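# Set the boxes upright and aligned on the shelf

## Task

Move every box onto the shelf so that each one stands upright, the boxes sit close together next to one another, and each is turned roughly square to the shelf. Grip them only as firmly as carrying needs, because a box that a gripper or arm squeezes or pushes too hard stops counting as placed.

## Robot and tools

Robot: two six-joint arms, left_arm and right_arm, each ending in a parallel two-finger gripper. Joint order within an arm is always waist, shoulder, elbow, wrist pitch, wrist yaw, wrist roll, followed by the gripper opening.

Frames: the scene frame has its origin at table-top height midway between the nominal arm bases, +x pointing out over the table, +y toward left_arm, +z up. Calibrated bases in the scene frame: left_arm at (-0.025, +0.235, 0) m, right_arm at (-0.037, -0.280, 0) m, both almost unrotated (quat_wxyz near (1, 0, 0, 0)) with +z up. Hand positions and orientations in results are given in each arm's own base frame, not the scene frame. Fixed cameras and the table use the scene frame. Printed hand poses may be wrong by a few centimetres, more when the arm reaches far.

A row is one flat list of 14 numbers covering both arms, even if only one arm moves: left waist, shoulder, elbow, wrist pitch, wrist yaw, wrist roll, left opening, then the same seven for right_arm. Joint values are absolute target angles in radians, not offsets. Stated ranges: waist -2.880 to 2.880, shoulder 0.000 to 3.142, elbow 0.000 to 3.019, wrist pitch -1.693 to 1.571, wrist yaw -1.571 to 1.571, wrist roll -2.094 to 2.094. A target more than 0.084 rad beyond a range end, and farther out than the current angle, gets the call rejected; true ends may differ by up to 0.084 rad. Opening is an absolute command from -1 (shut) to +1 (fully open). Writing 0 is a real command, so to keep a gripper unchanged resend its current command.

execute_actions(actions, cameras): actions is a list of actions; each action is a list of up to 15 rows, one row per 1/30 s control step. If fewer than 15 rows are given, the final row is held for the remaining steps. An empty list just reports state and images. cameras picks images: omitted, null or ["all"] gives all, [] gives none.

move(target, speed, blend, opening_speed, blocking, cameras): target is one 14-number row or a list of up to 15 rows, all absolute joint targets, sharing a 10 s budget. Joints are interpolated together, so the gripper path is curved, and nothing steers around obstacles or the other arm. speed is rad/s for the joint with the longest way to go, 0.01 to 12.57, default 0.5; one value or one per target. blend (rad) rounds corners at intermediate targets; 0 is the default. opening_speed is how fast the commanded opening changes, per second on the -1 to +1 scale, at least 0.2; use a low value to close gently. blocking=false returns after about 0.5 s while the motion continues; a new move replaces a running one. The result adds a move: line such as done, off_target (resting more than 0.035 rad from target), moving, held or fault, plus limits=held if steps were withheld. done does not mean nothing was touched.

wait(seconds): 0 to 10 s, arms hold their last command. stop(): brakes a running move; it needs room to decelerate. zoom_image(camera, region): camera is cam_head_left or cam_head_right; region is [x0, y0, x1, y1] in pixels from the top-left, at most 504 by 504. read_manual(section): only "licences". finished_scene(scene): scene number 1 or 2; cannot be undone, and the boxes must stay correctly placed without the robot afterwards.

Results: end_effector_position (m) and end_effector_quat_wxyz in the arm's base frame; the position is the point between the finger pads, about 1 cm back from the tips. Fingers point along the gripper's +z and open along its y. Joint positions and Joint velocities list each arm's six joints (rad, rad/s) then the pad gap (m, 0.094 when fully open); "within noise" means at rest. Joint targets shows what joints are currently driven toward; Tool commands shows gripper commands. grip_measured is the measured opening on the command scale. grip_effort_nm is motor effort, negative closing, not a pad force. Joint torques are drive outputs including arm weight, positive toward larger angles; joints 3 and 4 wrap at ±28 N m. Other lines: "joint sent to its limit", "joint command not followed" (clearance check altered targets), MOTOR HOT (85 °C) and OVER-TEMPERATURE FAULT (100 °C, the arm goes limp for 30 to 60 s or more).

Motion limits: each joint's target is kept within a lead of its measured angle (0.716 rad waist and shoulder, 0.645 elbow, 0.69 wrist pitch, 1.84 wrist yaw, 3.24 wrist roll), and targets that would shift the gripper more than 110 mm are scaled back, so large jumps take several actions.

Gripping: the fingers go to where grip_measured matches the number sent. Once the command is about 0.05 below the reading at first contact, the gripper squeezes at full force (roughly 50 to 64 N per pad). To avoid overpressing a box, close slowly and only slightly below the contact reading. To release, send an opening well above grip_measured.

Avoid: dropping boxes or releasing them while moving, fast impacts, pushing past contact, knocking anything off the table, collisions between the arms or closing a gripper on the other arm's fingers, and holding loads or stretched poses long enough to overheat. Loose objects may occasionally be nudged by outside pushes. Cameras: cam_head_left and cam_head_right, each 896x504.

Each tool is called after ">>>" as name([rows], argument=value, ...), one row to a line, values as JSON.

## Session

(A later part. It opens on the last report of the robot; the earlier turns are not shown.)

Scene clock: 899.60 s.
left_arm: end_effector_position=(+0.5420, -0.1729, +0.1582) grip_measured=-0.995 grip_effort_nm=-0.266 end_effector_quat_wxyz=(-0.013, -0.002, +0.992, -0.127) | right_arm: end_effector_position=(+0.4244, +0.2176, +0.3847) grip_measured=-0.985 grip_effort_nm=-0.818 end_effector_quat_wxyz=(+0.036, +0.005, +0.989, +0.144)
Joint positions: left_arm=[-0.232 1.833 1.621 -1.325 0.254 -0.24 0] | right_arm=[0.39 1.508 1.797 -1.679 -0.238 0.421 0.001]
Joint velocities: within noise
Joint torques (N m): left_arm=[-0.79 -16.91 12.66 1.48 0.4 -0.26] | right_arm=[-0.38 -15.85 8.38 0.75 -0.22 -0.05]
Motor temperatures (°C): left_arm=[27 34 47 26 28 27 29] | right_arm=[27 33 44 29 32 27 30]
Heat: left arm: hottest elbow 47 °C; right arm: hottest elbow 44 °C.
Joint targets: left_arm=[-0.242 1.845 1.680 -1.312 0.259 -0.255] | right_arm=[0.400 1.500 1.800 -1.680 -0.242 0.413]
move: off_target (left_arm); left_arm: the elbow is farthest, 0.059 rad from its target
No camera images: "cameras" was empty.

>>> move(target=[-0.258,1.851,1.69,-1.312,0.259,-0.265,-1,0.4,1.5,1.8,-1.68,-0.242,0.413,-1], speed=0.04, cameras=[])

>>> zoom_image(camera="cam_head_right", region=[420, 110, 550, 240])

Scene clock: 907.37 s.
left_arm: end_effector_position=(+0.5430, -0.1800, +0.1586) grip_measured=-0.995 grip_effort_nm=-0.271 end_effector_quat_wxyz=(-0.013, -0.001, +0.992, -0.128) | right_arm: end_effector_position=(+0.4244, +0.2176, +0.3847) grip_measured=-0.985 grip_effort_nm=-0.818 end_effector_quat_wxyz=(+0.036, +0.005, +0.989, +0.144)
Joint positions: left_arm=[-0.244 1.839 1.63 -1.325 0.254 -0.25 0] | right_arm=[0.39 1.508 1.797 -1.679 -0.238 0.421 0.001]
Joint velocities: within noise
Joint torques (N m): left_arm=[-1.03 -16.97 12.7 1.5 0.4 -0.23] | right_arm=[-0.44 -15.85 8.39 0.76 -0.23 -0.05]
Motor temperatures (°C): left_arm=[27 34 47 26 28 27 29] | right_arm=[27 33 44 29 32 27 30]
Heat: left arm: hottest elbow 47 °C; right arm: hottest elbow 44 °C.
Joint targets: left_arm=[-0.258 1.851 1.690 -1.312 0.259 -0.265] | right_arm=[0.400 1.500 1.800 -1.680 -0.242 0.413]
move: off_target (left_arm); left_arm: the elbow is farthest, 0.060 rad from its target
No camera images: "cameras" was empty.

Scaled by 3.877 from the camera's 896x504 image, which has a finer 1280x720 frame.

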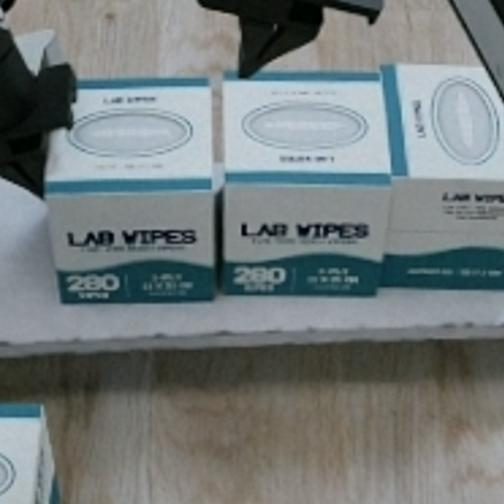

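>>> execute_actions(actions=[])

>>> zoom_image(camera="cam_head_right", region=[420, 110, 550, 240])

>>> zoom_image(camera="cam_head_left", region=[430, 110, 570, 250])

Scene clock: 911.37 s.
left_arm: end_effector_position=(+0.5430, -0.1800, +0.1586) grip_measured=-0.995 grip_effort_nm=-0.276 end_effector_quat_wxyz=(-0.013, -0.001, +0.992, -0.128) | right_arm: end_effector_position=(+0.4244, +0.2176, +0.3847) grip_measured=-0.985 grip_effort_nm=-0.823 end_effector_quat_wxyz=(+0.036, +0.005, +0.989, +0.144)
Joint positions: left_arm=[-0.244 1.839 1.63 -1.325 0.254 -0.25 0] | right_arm=[0.39 1.508 1.797 -1.679 -0.238 0.421 0.001]
Joint velocities: within noise
Joint torques (N m): left_arm=[-0.97 -16.91 12.7 1.48 0.4 -0.26] | right_arm=[-0.44 -15.79 8.39 0.75 -0.23 -0.05]
Motor temperatures (°C): left_arm=[27 34 48 26 27 27 29] | right_arm=[27 33 44 29 31 27 30]
Heat: left arm: hottest elbow 48 °C; right arm: hottest elbow 44 °C.
Joint targets: left_arm=[-0.258 1.851 1.690 -1.312 0.259 -0.265] | right_arm=[0.400 1.500 1.800 -1.680 -0.242 0.413]
Tool commands: left_gripper/opening=-1.0 right_gripper/opening=-1.0

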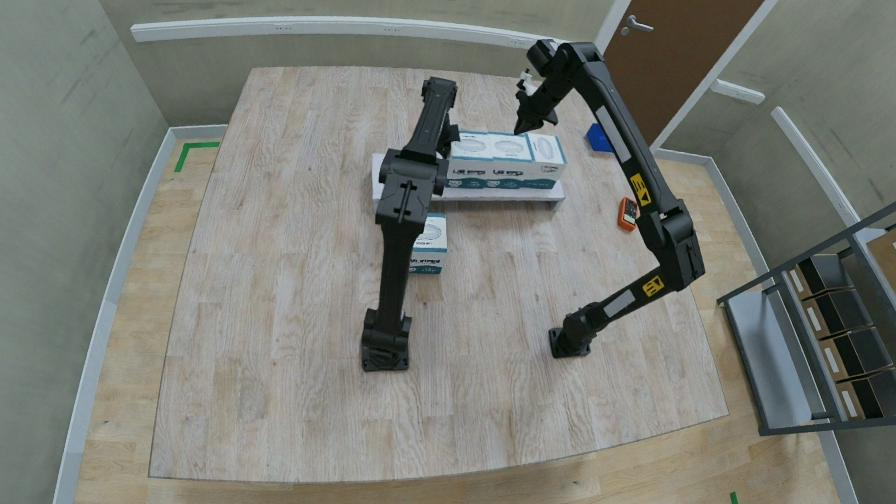

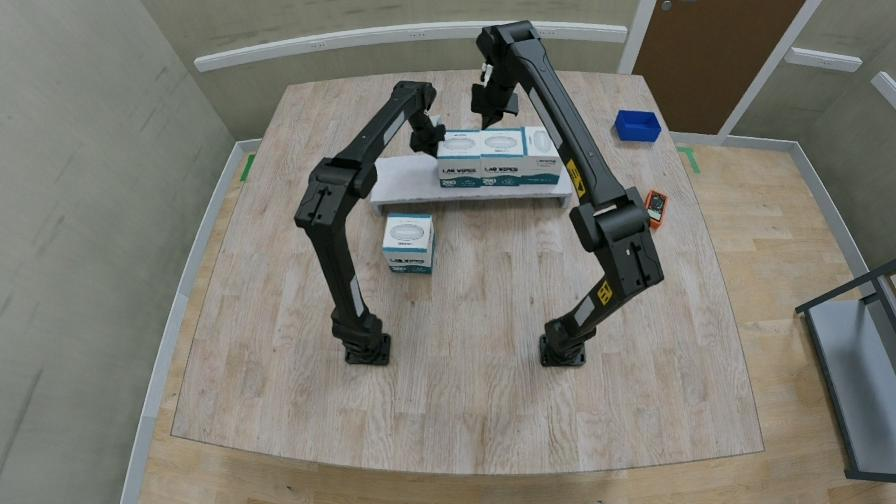

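Scaled by 3.877 from the camera's 896x504 image, which has a finer 1280x720 frame.

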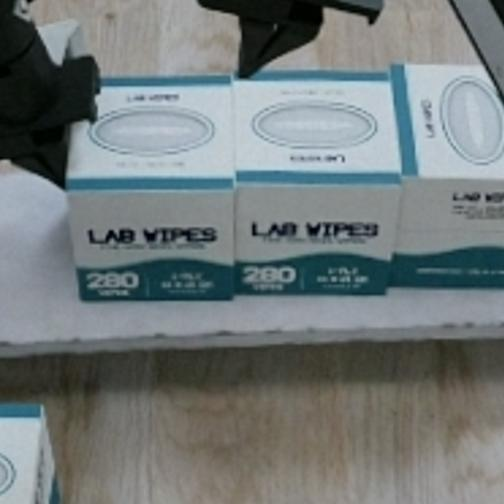

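Scaled by 3.600 from the camera's 896x504 image, which has a finer 1280x720 frame.

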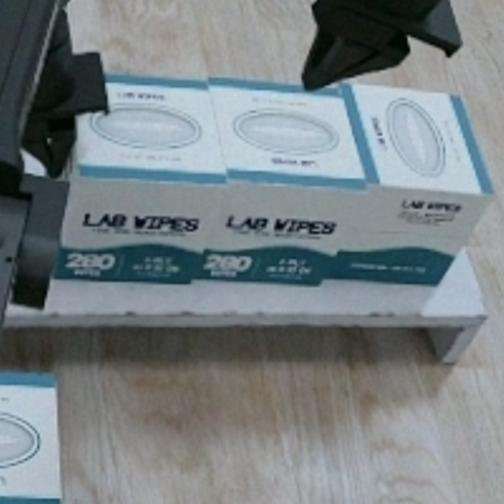

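>>> move([
  [-0.22,1.84,1.69,-1.312,0.259,-0.25,-1,0.4,1.5,1.8,-1.68,-0.242,0.413,-1],
  [-0.2,1.3,1.7,-1.55,0.25,-0.18,-1,0.45,1.3,1.5,-1.55,-0.235,0.46,-1],
  [0.1,1.25,1.3,-1.5,0.25,0.1,-1,0.75,1.3,1.4,-1.5,-0.18,0.72,-1],
], speed=[0.06,0.4,0.5])

>>> zoom_image(camera="cam_head_right", region=[340, 170, 500, 330])

Scene clock: 923.17 s.
left_arm: end_effector_position=(+0.3793, -0.0067, +0.2871) grip_measured=-0.995 grip_effort_nm=-0.261 end_effector_quat_wxyz=(+0.058, +0.000, +0.991, -0.121) | right_arm: end_effector_position=(+0.2772, +0.2980, +0.3072) grip_measured=-0.985 grip_effort_nm=-0.823 end_effector_quat_wxyz=(-0.006, -0.026, +0.993, +0.118)
Joint positions: left_arm=[0.097 1.265 1.302 -1.514 0.253 0.086 0] | right_arm=[0.745 1.309 1.397 -1.51 -0.184 0.706 0.001]
Joint velocities: within noise
Joint torques (N m): left_arm=[0.56 -10.52 8.13 1.62 0.12 0.01] | right_arm=[-0.73 -12.51 8.64 1.13 0.14 0.13]
Motor temperatures (°C): left_arm=[27 34 49 26 27 27 29] | right_arm=[27 33 44 29 31 27 30]
Heat: left arm: hottest elbow 49 °C; right arm: hottest elbow 44 °C.
Joint targets: left_arm=[0.100 1.250 1.300 -1.500 0.250 0.100] | right_arm=[0.750 1.300 1.400 -1.500 -0.180 0.720]
move: done

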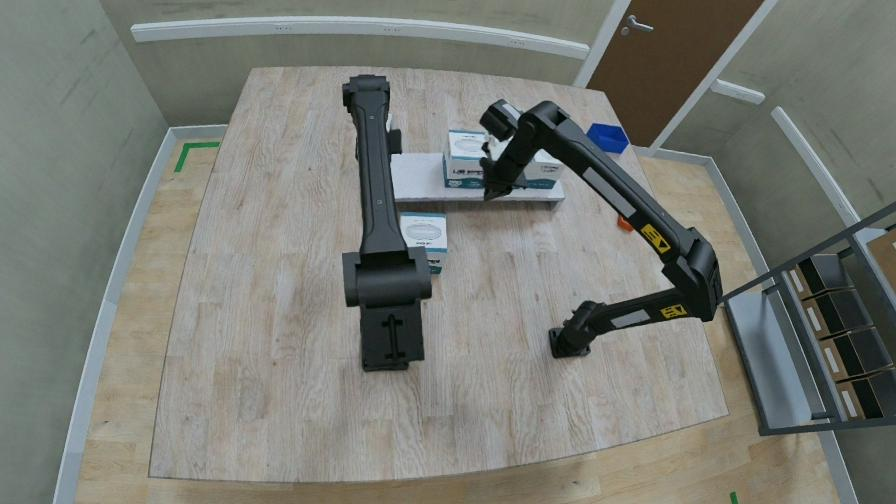

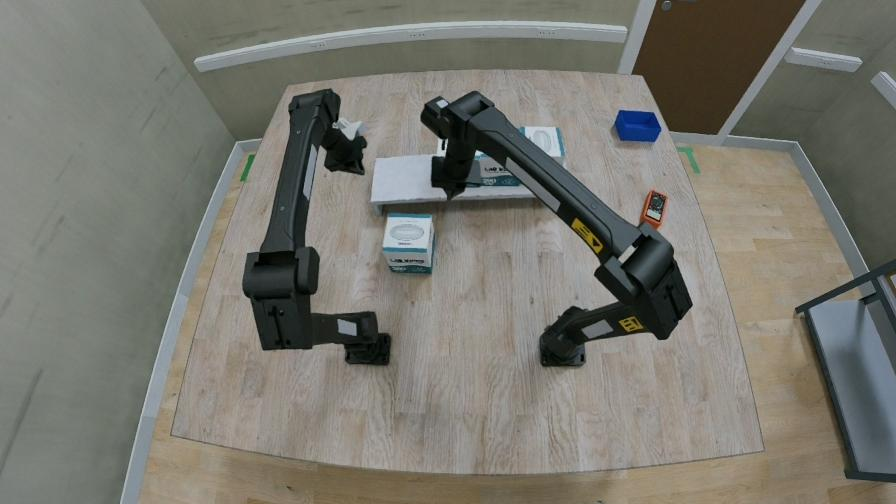

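Scaled by 3.150 from the camera's 896x504 image, which has a finer 1280x720 frame.

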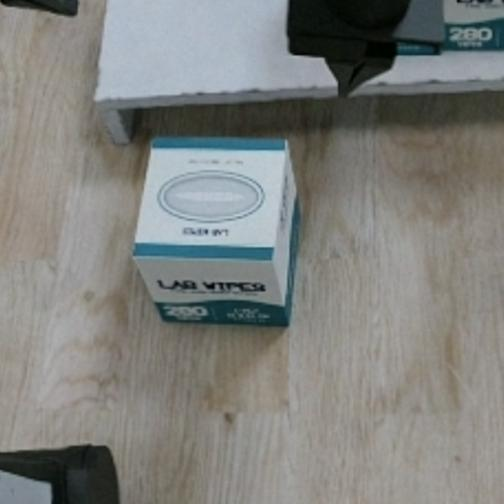

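>>> move([
  [0.1045,1.131,1.02,-1.488,0.26,0.108,-1,0.753,1.391,1.242,-1.241,-0.19,0.77,-1],
  [0.071,1.207,0.793,-1.176,0.261,0.074,-1,0.77,1.488,1.057,-0.955,-0.187,0.788,-1],
], speed=0.35)

>>> zoom_image(camera="cam_head_right", region=[340, 170, 500, 330])

Scene clock: 952.40 s.
left_arm: end_effector_position=(+0.2963, -0.0206, +0.1174) grip_measured=-0.995 grip_effort_nm=-0.266 end_effector_quat_wxyz=(-0.001, +0.003, +0.992, -0.128) | right_arm: end_effector_position=(+0.3016, +0.3295, +0.1158) grip_measured=-0.985 grip_effort_nm=-0.818 end_effector_quat_wxyz=(-0.001, -0.001, +0.992, +0.127)
Joint positions: left_arm=[0.079 1.201 0.796 -1.189 0.256 0.088 0] | right_arm=[0.76 1.481 1.053 -0.966 -0.185 0.775 0.001]
Joint velocities: within noise
Joint torques (N m): left_arm=[-0.44 -6.83 7.19 1.33 0.43 -0.25] | right_arm=[-0.44 -13.33 8.03 1.35 -0.08 0.15]
Motor temperatures (°C): left_arm=[27 33 46 26 27 27 29] | right_arm=[27 32 43 29 31 27 30]
Heat: left arm: hottest elbow 46 °C; right arm: hottest elbow 43 °C.
Joint targets: left_arm=[0.071 1.207 0.793 -1.176 0.261 0.074] | right_arm=[0.770 1.488 1.057 -0.955 -0.187 0.788]
move: done

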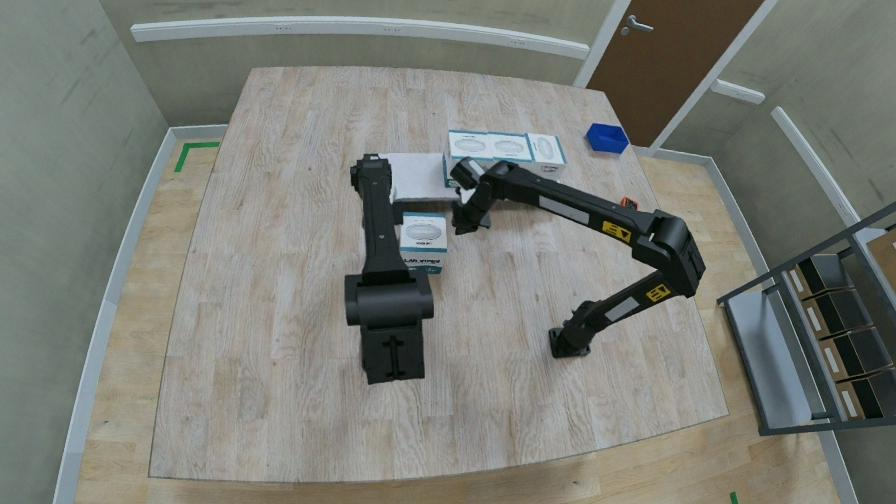

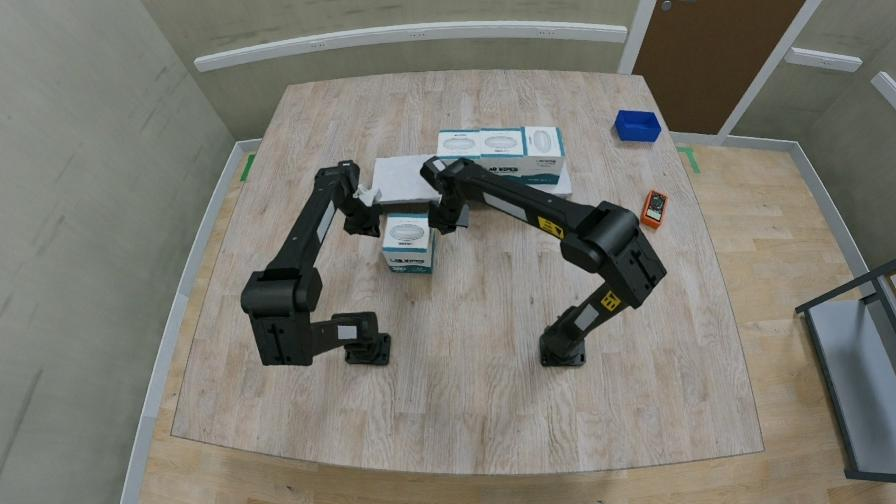

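Scaled by 3.150 from the camera's 896x504 image, which has a finer 1280x720 frame.

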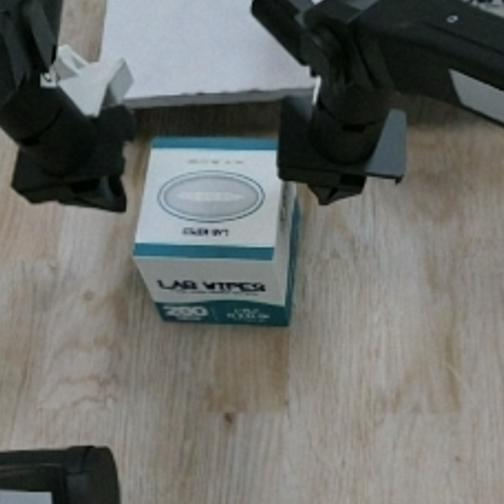

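>>> move([
  [0.0,1.207,0.800,-1.152,0.2618,0.0,-1,0.808,1.529,1.11,-0.943,-0.18,0.821,-1],
], speed=0.05)

>>> zoom_image(camera="cam_head_right", region=[350, 190, 480, 320])

Scene clock: 962.70 s.
left_arm: end_effector_position=(+0.2997, -0.0410, +0.1173) grip_measured=-0.995 grip_effort_nm=-0.266 end_effector_quat_wxyz=(+0.001, +0.002, +0.992, -0.128) | right_arm: end_effector_position=(+0.2928, +0.3447, +0.1042) grip_measured=-0.985 grip_effort_nm=-0.818 end_effector_quat_wxyz=(-0.010, -0.003, +0.993, +0.122)
Joint positions: left_arm=[0.01 1.201 0.796 -1.166 0.257 0.015 0] | right_arm=[0.798 1.517 1.061 -0.953 -0.184 0.807 0.001]
Joint velocities: within noise
Joint torques (N m): left_arm=[-0.5 -6.89 7.77 1.44 0.43 -0.25] | right_arm=[-0.32 -13.27 11 1.18 0.16 0.14]
Motor temperatures (°C): left_arm=[27 33 45 26 27 27 29] | right_arm=[27 31 42 29 31 27 30]
Heat: left arm: hottest elbow 45 °C; right arm: hottest elbow 42 °C.
Joint targets: left_arm=[0.000 1.207 0.800 -1.152 0.262 0.000] | right_arm=[0.808 1.529 1.110 -0.943 -0.180 0.821]
move: off_target (right_arm); right_arm: the elbow is farthest, 0.049 rad from its target

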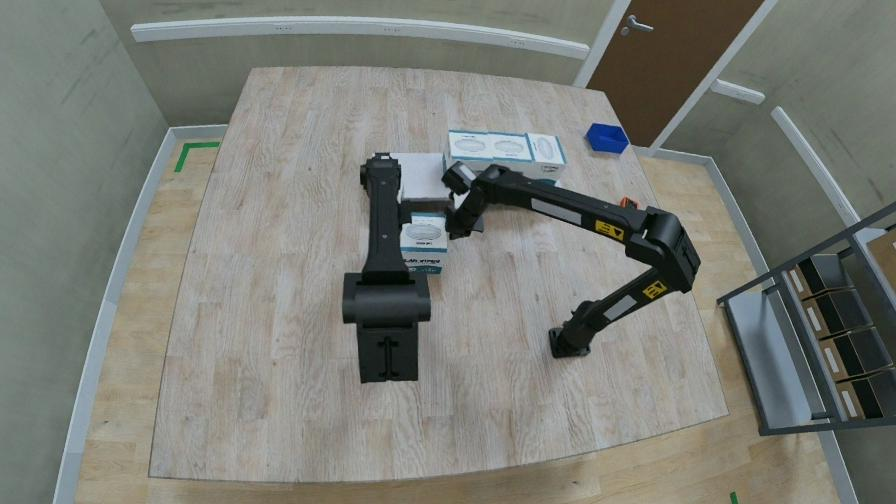

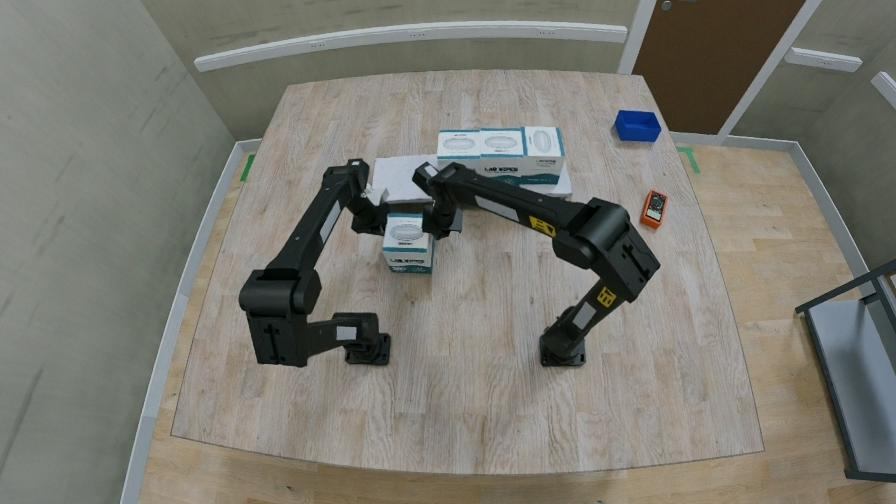

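Scaled by 3.877 from the camera's 896x504 image, which has a finer 1280x720 frame.

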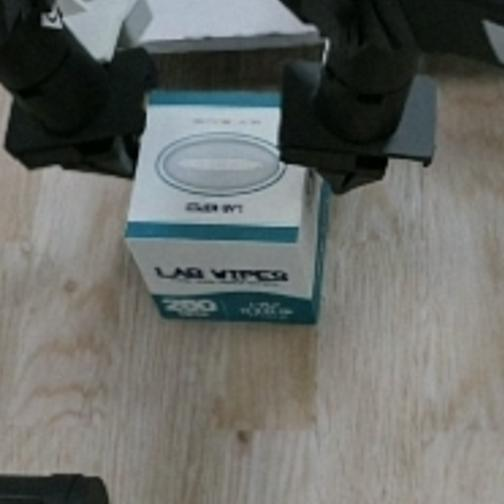

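>>> move([
  [0.0,1.207,0.815,-1.152,0.2618,0.0,-1,0.812,1.533,1.15,-0.943,-0.18,0.825,-1],
], speed=0.05)

>>> zoom_image(camera="cam_head_right", region=[350, 190, 480, 320])

Scene clock: 976.37 s.
left_arm: end_effector_position=(+0.2997, -0.0410, +0.1173) grip_measured=-0.995 grip_effort_nm=-0.266 end_effector_quat_wxyz=(+0.001, +0.002, +0.992, -0.128) | right_arm: end_effector_position=(+0.3024, +0.3571, +0.1182) grip_measured=-0.985 grip_effort_nm=-0.818 end_effector_quat_wxyz=(+0.002, -0.004, +0.991, +0.134)
Joint positions: left_arm=[0.01 1.201 0.796 -1.166 0.257 0.014 0] | right_arm=[0.802 1.52 1.1 -0.953 -0.184 0.812 0.001]
Joint velocities: within noise
Joint torques (N m): left_arm=[-0.62 -6.89 8.98 1.48 0.43 -0.24] | right_arm=[-0.44 -13.45 11.26 1.24 0.14 0.14]
Motor temperatures (°C): left_arm=[27 32 44 26 27 27 29] | right_arm=[27 32 43 29 31 27 30]
Heat: left arm: hottest elbow 44 °C; right arm: hottest elbow 43 °C.
Joint targets: left_arm=[0.000 1.207 0.815 -1.152 0.262 0.000] | right_arm=[0.812 1.533 1.150 -0.943 -0.180 0.825]
move: off_target (right_arm); right_arm: the elbow is farthest, 0.050 rad from its target

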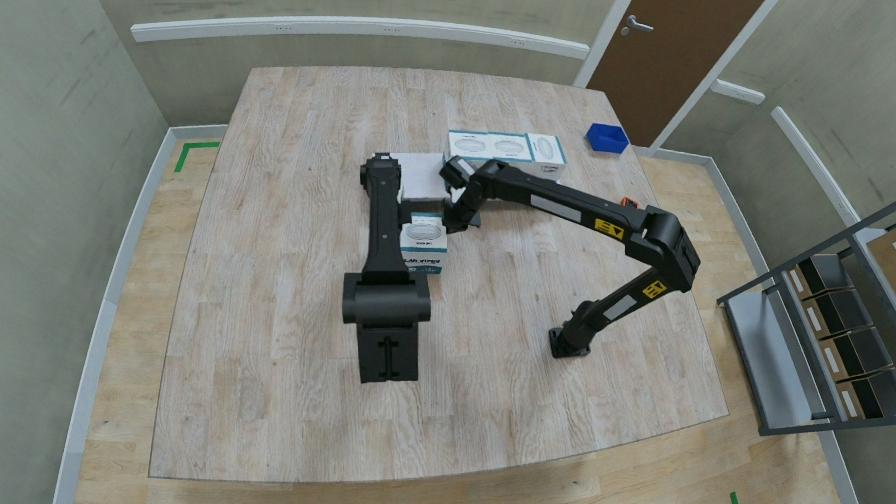

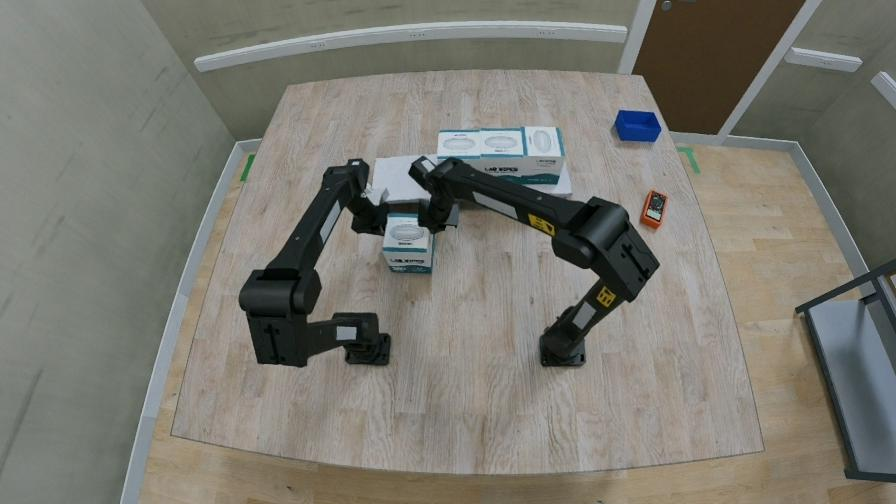

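Scaled by 3.877 from the camera's 896x504 image, which has a finer 1280x720 frame.

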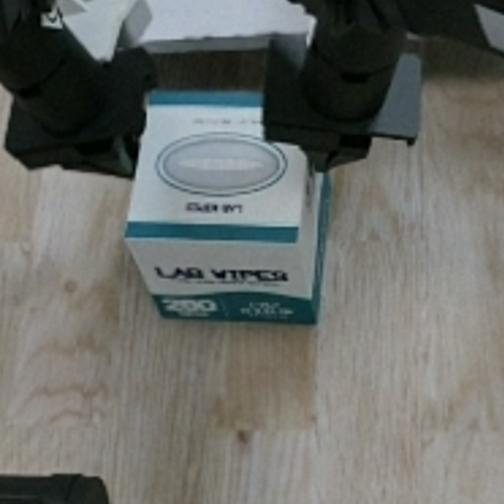

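>>> move([
  [-0.02,1.207,0.85,-1.152,0.2618,-0.004,-1,0.825,1.533,1.165,-0.943,-0.18,0.83,-1],
  [-0.034,1.207,0.875,-1.152,0.2618,-0.004,-1,0.836,1.533,1.178,-0.943,-0.18,0.83,-1],
], speed=0.05)

>>> zoom_image(camera="cam_head_right", region=[350, 190, 480, 320])

Scene clock: 986.00 s.
left_arm: end_effector_position=(+0.3055, -0.0442, +0.1228) grip_measured=-0.995 grip_effort_nm=-0.266 end_effector_quat_wxyz=(+0.008, +0.009, +0.992, -0.122) | right_arm: end_effector_position=(+0.3043, +0.3591, +0.1197) grip_measured=-0.985 grip_effort_nm=-0.818 end_effector_quat_wxyz=(+0.008, -0.002, +0.991, +0.131)
Joint positions: left_arm=[-0.007 1.201 0.813 -1.166 0.245 0.01 0] | right_arm=[0.807 1.522 1.107 -0.953 -0.169 0.82 0.001]
Joint velocities: within noise
Joint torques (N m): left_arm=[-2.08 -7.06 12.51 1.5 0.95 -0.25] | right_arm=[1.08 -13.8 12.72 1.26 -0.41 0.11]
Motor temperatures (°C): left_arm=[27 32 44 26 27 27 29] | right_arm=[27 31 44 29 31 27 30]
Heat: left arm: hottest elbow 44 °C; right arm: hottest elbow 44 °C.
Joint targets: left_arm=[-0.034 1.207 0.875 -1.152 0.262 -0.004] | right_arm=[0.836 1.533 1.178 -0.943 -0.180 0.830]
move: off_target (left_arm, right_arm); left_arm: the elbow is farthest, 0.062 rad from its target; right_arm: the elbow is farthest, 0.071 rad from its target

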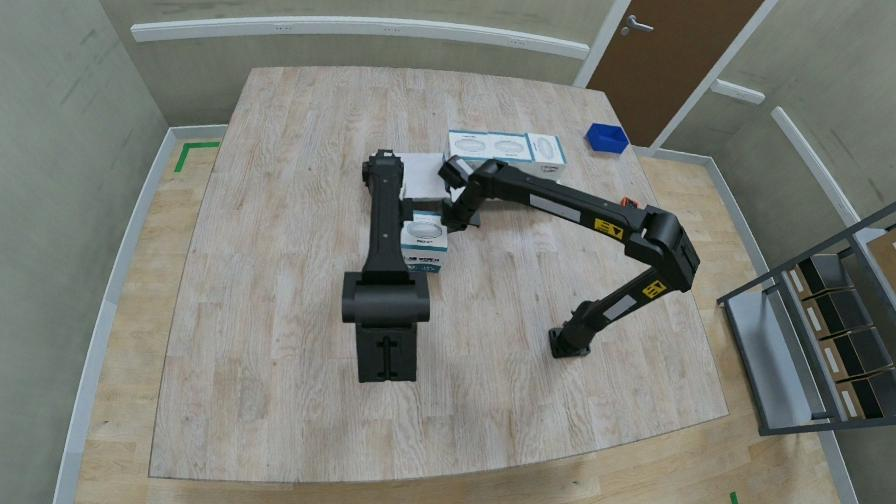

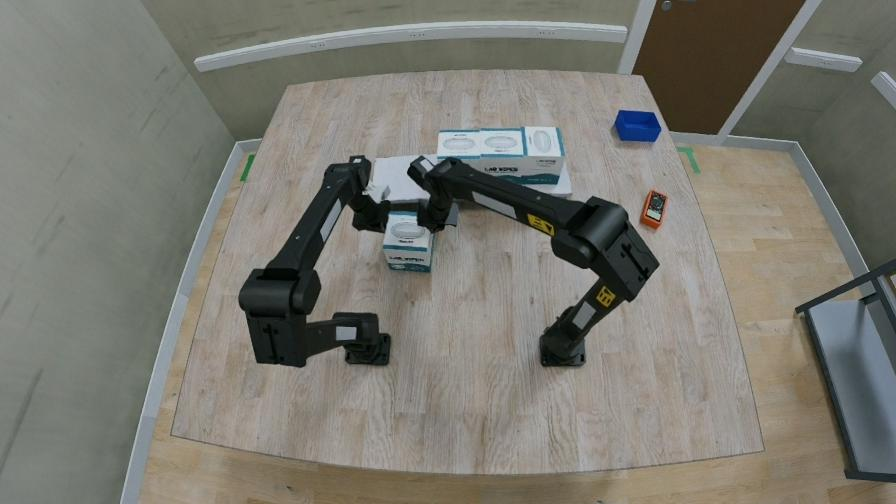

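Scaled by 3.877 from the camera's 896x504 image, which has a finer 1280x720 frame.

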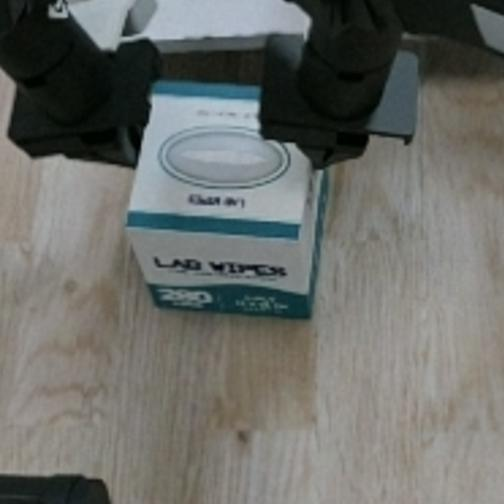

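>>> move([
  [-0.039,1.125,1.008,-1.331,0.2618,-0.006,-1,0.839,1.454,1.285,-1.11,-0.18,0.831,-1],
], speed=0.07)

>>> zoom_image(camera="cam_head_right", region=[350, 170, 480, 300])

Scene clock: 1014.93 s.
left_arm: end_effector_position=(+0.3127, -0.0454, +0.1881) grip_measured=-0.995 grip_effort_nm=-0.266 end_effector_quat_wxyz=(+0.026, +0.013, +0.992, -0.122) | right_arm: end_effector_position=(+0.3020, +0.3577, +0.1775) grip_measured=-0.985 grip_effort_nm=-0.813 end_effector_quat_wxyz=(+0.005, -0.001, +0.992, +0.127)
Joint positions: left_arm=[-0.011 1.142 0.945 -1.322 0.244 0.009 0] | right_arm=[0.809 1.47 1.212 -1.119 -0.168 0.822 0.001]
Joint velocities: within noise
Joint torques (N m): left_arm=[-2.14 -8.35 13.05 0.66 1 -0.26] | right_arm=[1.32 -15.91 13.3 1.2 -0.43 0.1]
Motor temperatures (°C): left_arm=[27 32 46 26 27 27 29] | right_arm=[27 32 48 29 31 27 30]
Heat: left arm: hottest elbow 46 °C; right arm: hottest elbow 48 °C.
Joint targets: left_arm=[-0.039 1.125 1.008 -1.331 0.262 -0.006] | right_arm=[0.839 1.454 1.285 -1.110 -0.180 0.831]
move: off_target (left_arm, right_arm); left_arm: the elbow is farthest, 0.063 rad from its target; right_arm: the elbow is farthest, 0.073 rad from its target

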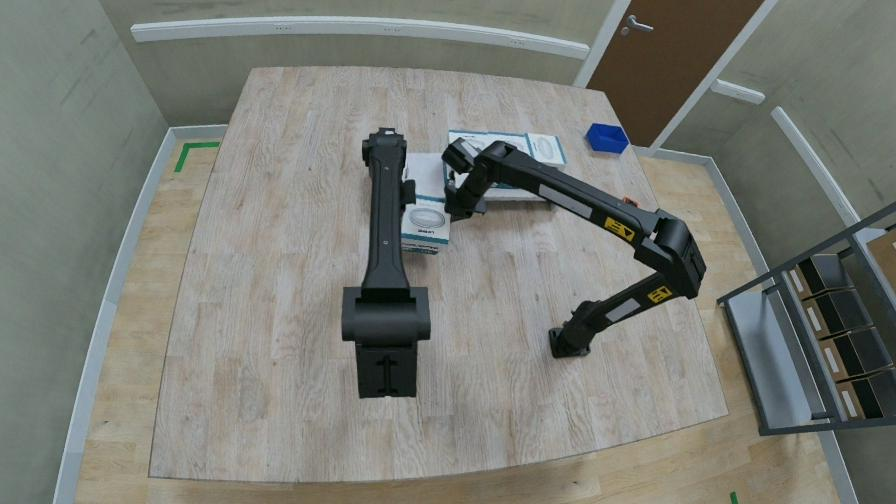

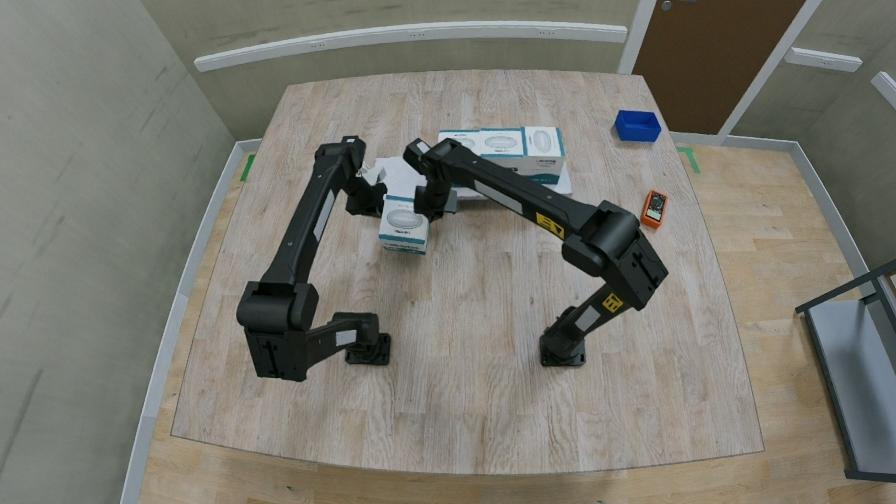

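Scaled by 3.877 from the camera's 896x504 image, which has a finer 1280x720 frame.

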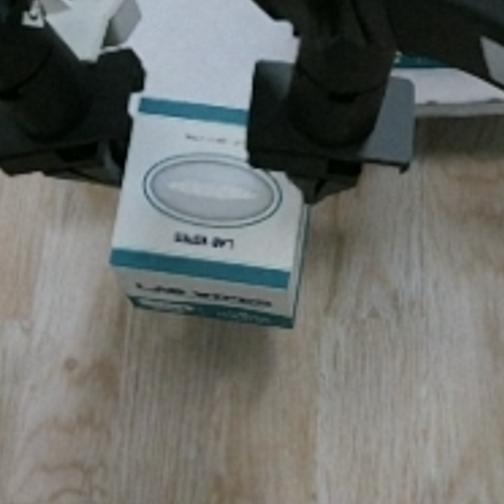

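>>> move([
  [-0.039,1.098,1.14,-1.515,0.2618,-0.006,-1,0.842,1.421,1.43,-1.277,-0.18,0.833,-1],
], speed=0.1)

>>> zoom_image(camera="cam_head_right", region=[350, 140, 500, 290])

Scene clock: 1027.80 s.
left_arm: end_effector_position=(+0.3036, -0.0449, +0.2453) grip_measured=-0.995 grip_effort_nm=-0.271 end_effector_quat_wxyz=(+0.014, +0.011, +0.993, -0.120) | right_arm: end_effector_position=(+0.3020, +0.3578, +0.2471) grip_measured=-0.985 grip_effort_nm=-0.823 end_effector_quat_wxyz=(+0.009, -0.002, +0.991, +0.131)
Joint positions: left_arm=[-0.011 1.114 1.077 -1.506 0.241 0.008 0] | right_arm=[0.81 1.433 1.356 -1.289 -0.167 0.823 0.001]
Joint velocities: within noise
Joint torques (N m): left_arm=[-2.26 -8.12 13.23 0.4 1.15 -0.24] | right_arm=[1.38 -15.21 13.61 1.4 -0.48 0.11]
Motor temperatures (°C): left_arm=[27 32 49 26 27 27 29] | right_arm=[27 32 48 29 31 27 30]
Heat: left arm: hottest elbow 49 °C; right arm: hottest elbow 48 °C.
Joint targets: left_arm=[-0.039 1.098 1.140 -1.515 0.262 -0.006] | right_arm=[0.842 1.421 1.430 -1.277 -0.180 0.833]
move: off_target (left_arm, right_arm); left_arm: the elbow is farthest, 0.063 rad from its target; right_arm: the elbow is farthest, 0.074 rad from its target

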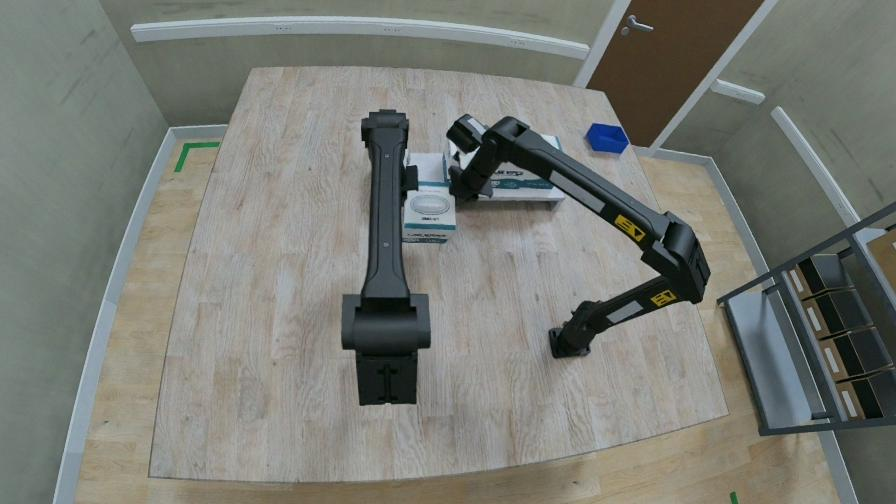

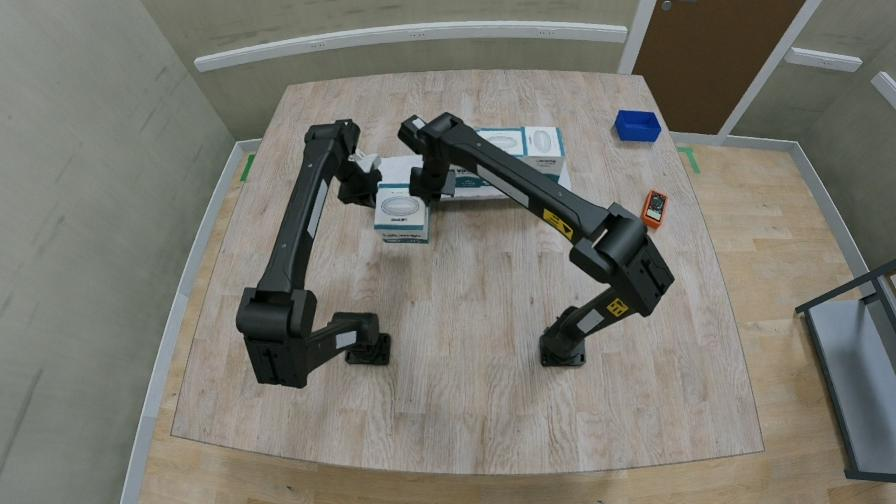

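Scaled by 3.360 from the camera's 896x504 image, which has a finer 1280x720 frame.

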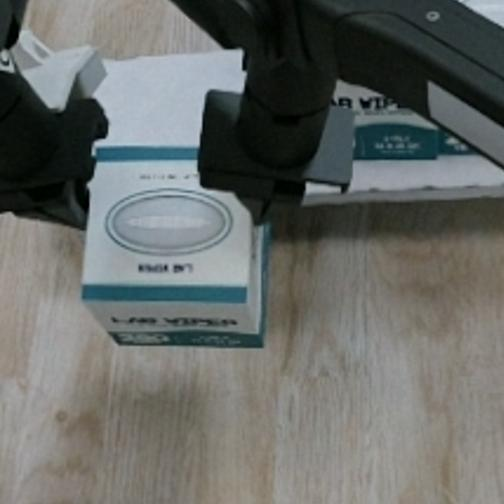

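>>> move([
  [-0.013,1.327,1.339,-1.502,0.26,0.027,-1,0.746,1.62,1.652,-1.335,-0.2,0.732,-1],
  [0.002,1.542,1.555,-1.507,0.26,0.049,-1,0.679,1.829,1.917,-1.408,-0.21,0.656,-1],
  [0.009,1.77,1.78,-1.513,0.26,0.064,-1,0.628,2.077,2.236,-1.495,-0.22,0.597,-1],
], speed=0.17, blend=[0.04,0.04,0])

>>> zoom_image(camera="cam_head_right", region=[350, 110, 500, 260])

Scene clock: 1086.57 s.
left_arm: end_effector_position=(+0.5484, -0.0086, +0.2278) grip_measured=-0.995 grip_effort_nm=-0.261 end_effector_quat_wxyz=(+0.013, -0.002, +0.994, -0.112) | right_arm: end_effector_position=(+0.5496, +0.4008, +0.2290) grip_measured=-0.985 grip_effort_nm=-0.818 end_effector_quat_wxyz=(+0.013, +0.005, +0.993, +0.120)
Joint positions: left_arm=[0.055 1.767 1.716 -1.506 0.226 0.05 0] | right_arm=[0.584 2.065 2.163 -1.511 -0.185 0.609 0.001]
Joint velocities: within noise
Joint torques (N m): left_arm=[-3.78 -16.85 13.2 0.55 1.7 0] | right_arm=[2.32 -24.35 13.57 1.36 -1.3 -0.09]
Motor temperatures (°C): left_arm=[27 32 49 26 28 27 29] | right_arm=[27 32 48 29 31 27 30]
Heat: left arm: hottest elbow 49 °C; right arm: hottest elbow 48 °C.
Joint targets: left_arm=[0.009 1.770 1.780 -1.513 0.260 0.064] | right_arm=[0.628 2.077 2.236 -1.495 -0.220 0.597]
move: off_target (left_arm, right_arm); left_arm: the elbow is farthest, 0.064 rad from its target; right_arm: the elbow is farthest, 0.073 rad from its target

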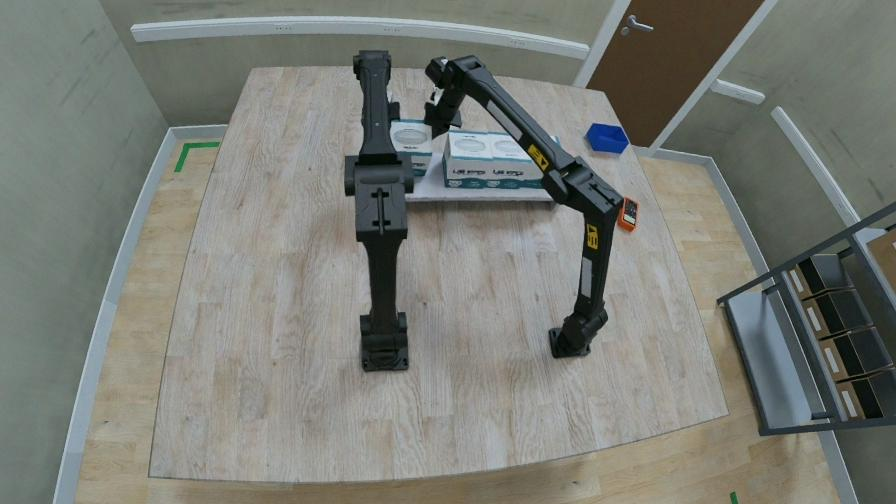

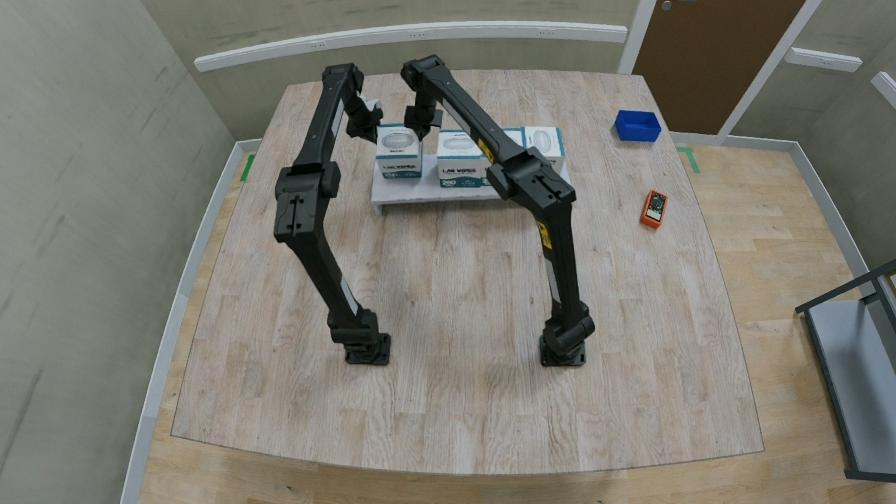

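Scaled by 3.360 from the camera's 896x504 image, which has a finer 1280x720 frame.

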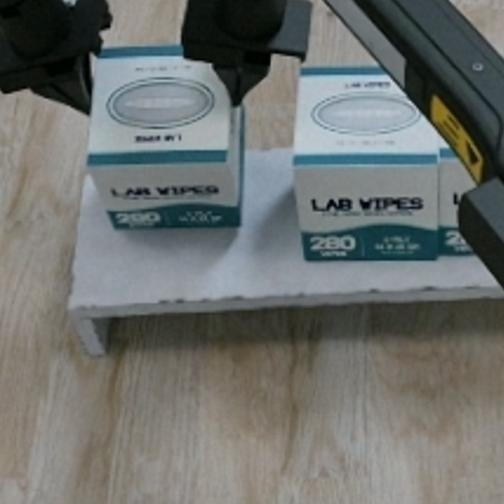

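>>> move([
  [0.009,1.77,1.78,-1.513,0.26,0.064,-1,0.624,2.1,2.266,-1.503,-0.22,0.593,-1],
  [0.009,1.772,1.722,-1.512,0.26,0.064,-1,0.624,2.1,2.215,-1.503,-0.22,0.593,-1],
  [0.009,1.777,1.684,-1.465,0.26,0.064,-1,0.624,2.1,2.151,-1.465,-0.22,0.593,-1],
], speed=0.05)

>>> zoom_image(camera="cam_head_right", region=[350, 110, 500, 260])

Scene clock: 1111.70 s.
left_arm: end_effector_position=(+0.5476, -0.0083, +0.2140) grip_measured=-0.995 grip_effort_nm=-0.271 end_effector_quat_wxyz=(+0.010, -0.003, +0.994, -0.113) | right_arm: end_effector_position=(+0.5519, +0.4005, +0.2074) grip_measured=-0.985 grip_effort_nm=-0.818 end_effector_quat_wxyz=(+0.001, +0.005, +0.993, +0.117)
Joint positions: left_arm=[0.057 1.771 1.685 -1.477 0.228 0.05 0] | right_arm=[0.58 2.086 2.142 -1.494 -0.193 0.603 0.001]
Joint velocities: within noise
Joint torques (N m): left_arm=[-3.96 -16.62 8.02 1.42 1.63 -0.01] | right_arm=[2.32 -24.47 9.09 1.92 -1.02 -0.06]
Motor temperatures (°C): left_arm=[27 32 49 26 29 27 29] | right_arm=[27 34 50 29 33 27 30]
Heat: left arm: hottest elbow 49 °C; right arm: hottest elbow 50 °C.
Joint targets: left_arm=[0.009 1.777 1.684 -1.465 0.260 0.064] | right_arm=[0.624 2.100 2.151 -1.465 -0.220 0.593]
move: off_target (left_arm, right_arm); left_arm: the waist is farthest, 0.048 rad from its target; right_arm: the waist is farthest, 0.044 rad from its target

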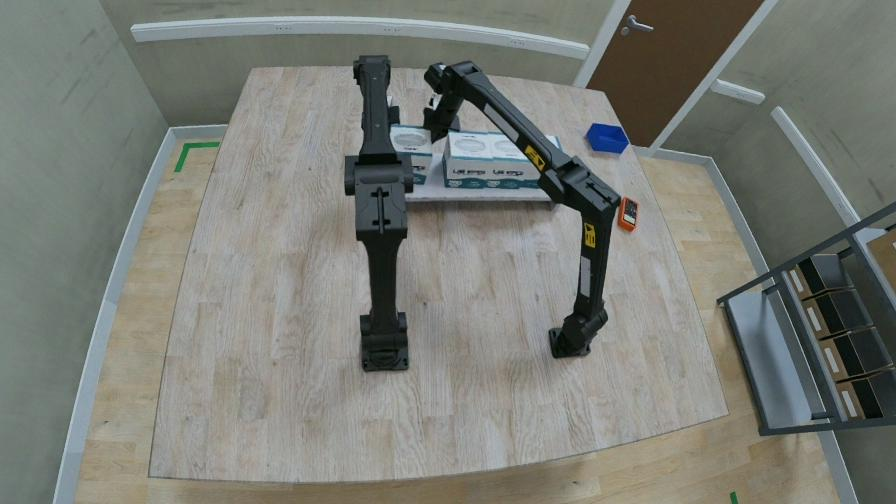

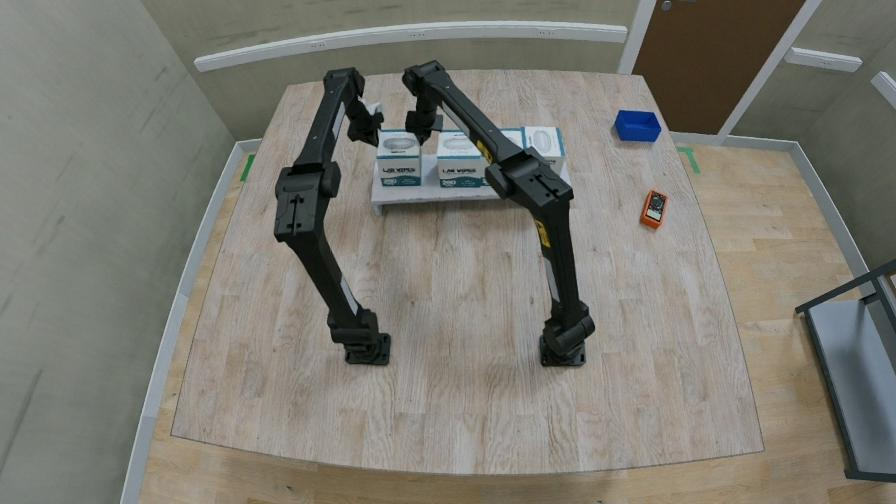

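Scaled by 3.360 from the camera's 896x504 image, which has a finer 1280x720 frame.

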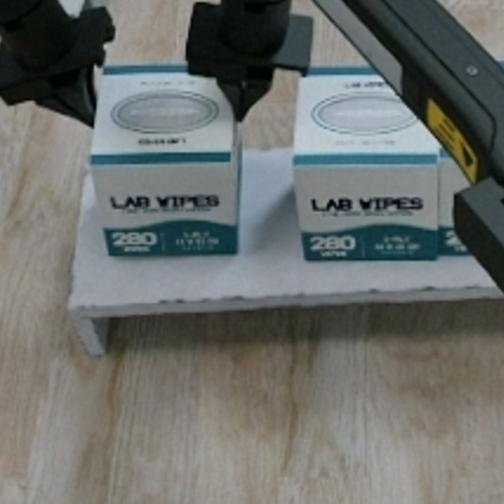

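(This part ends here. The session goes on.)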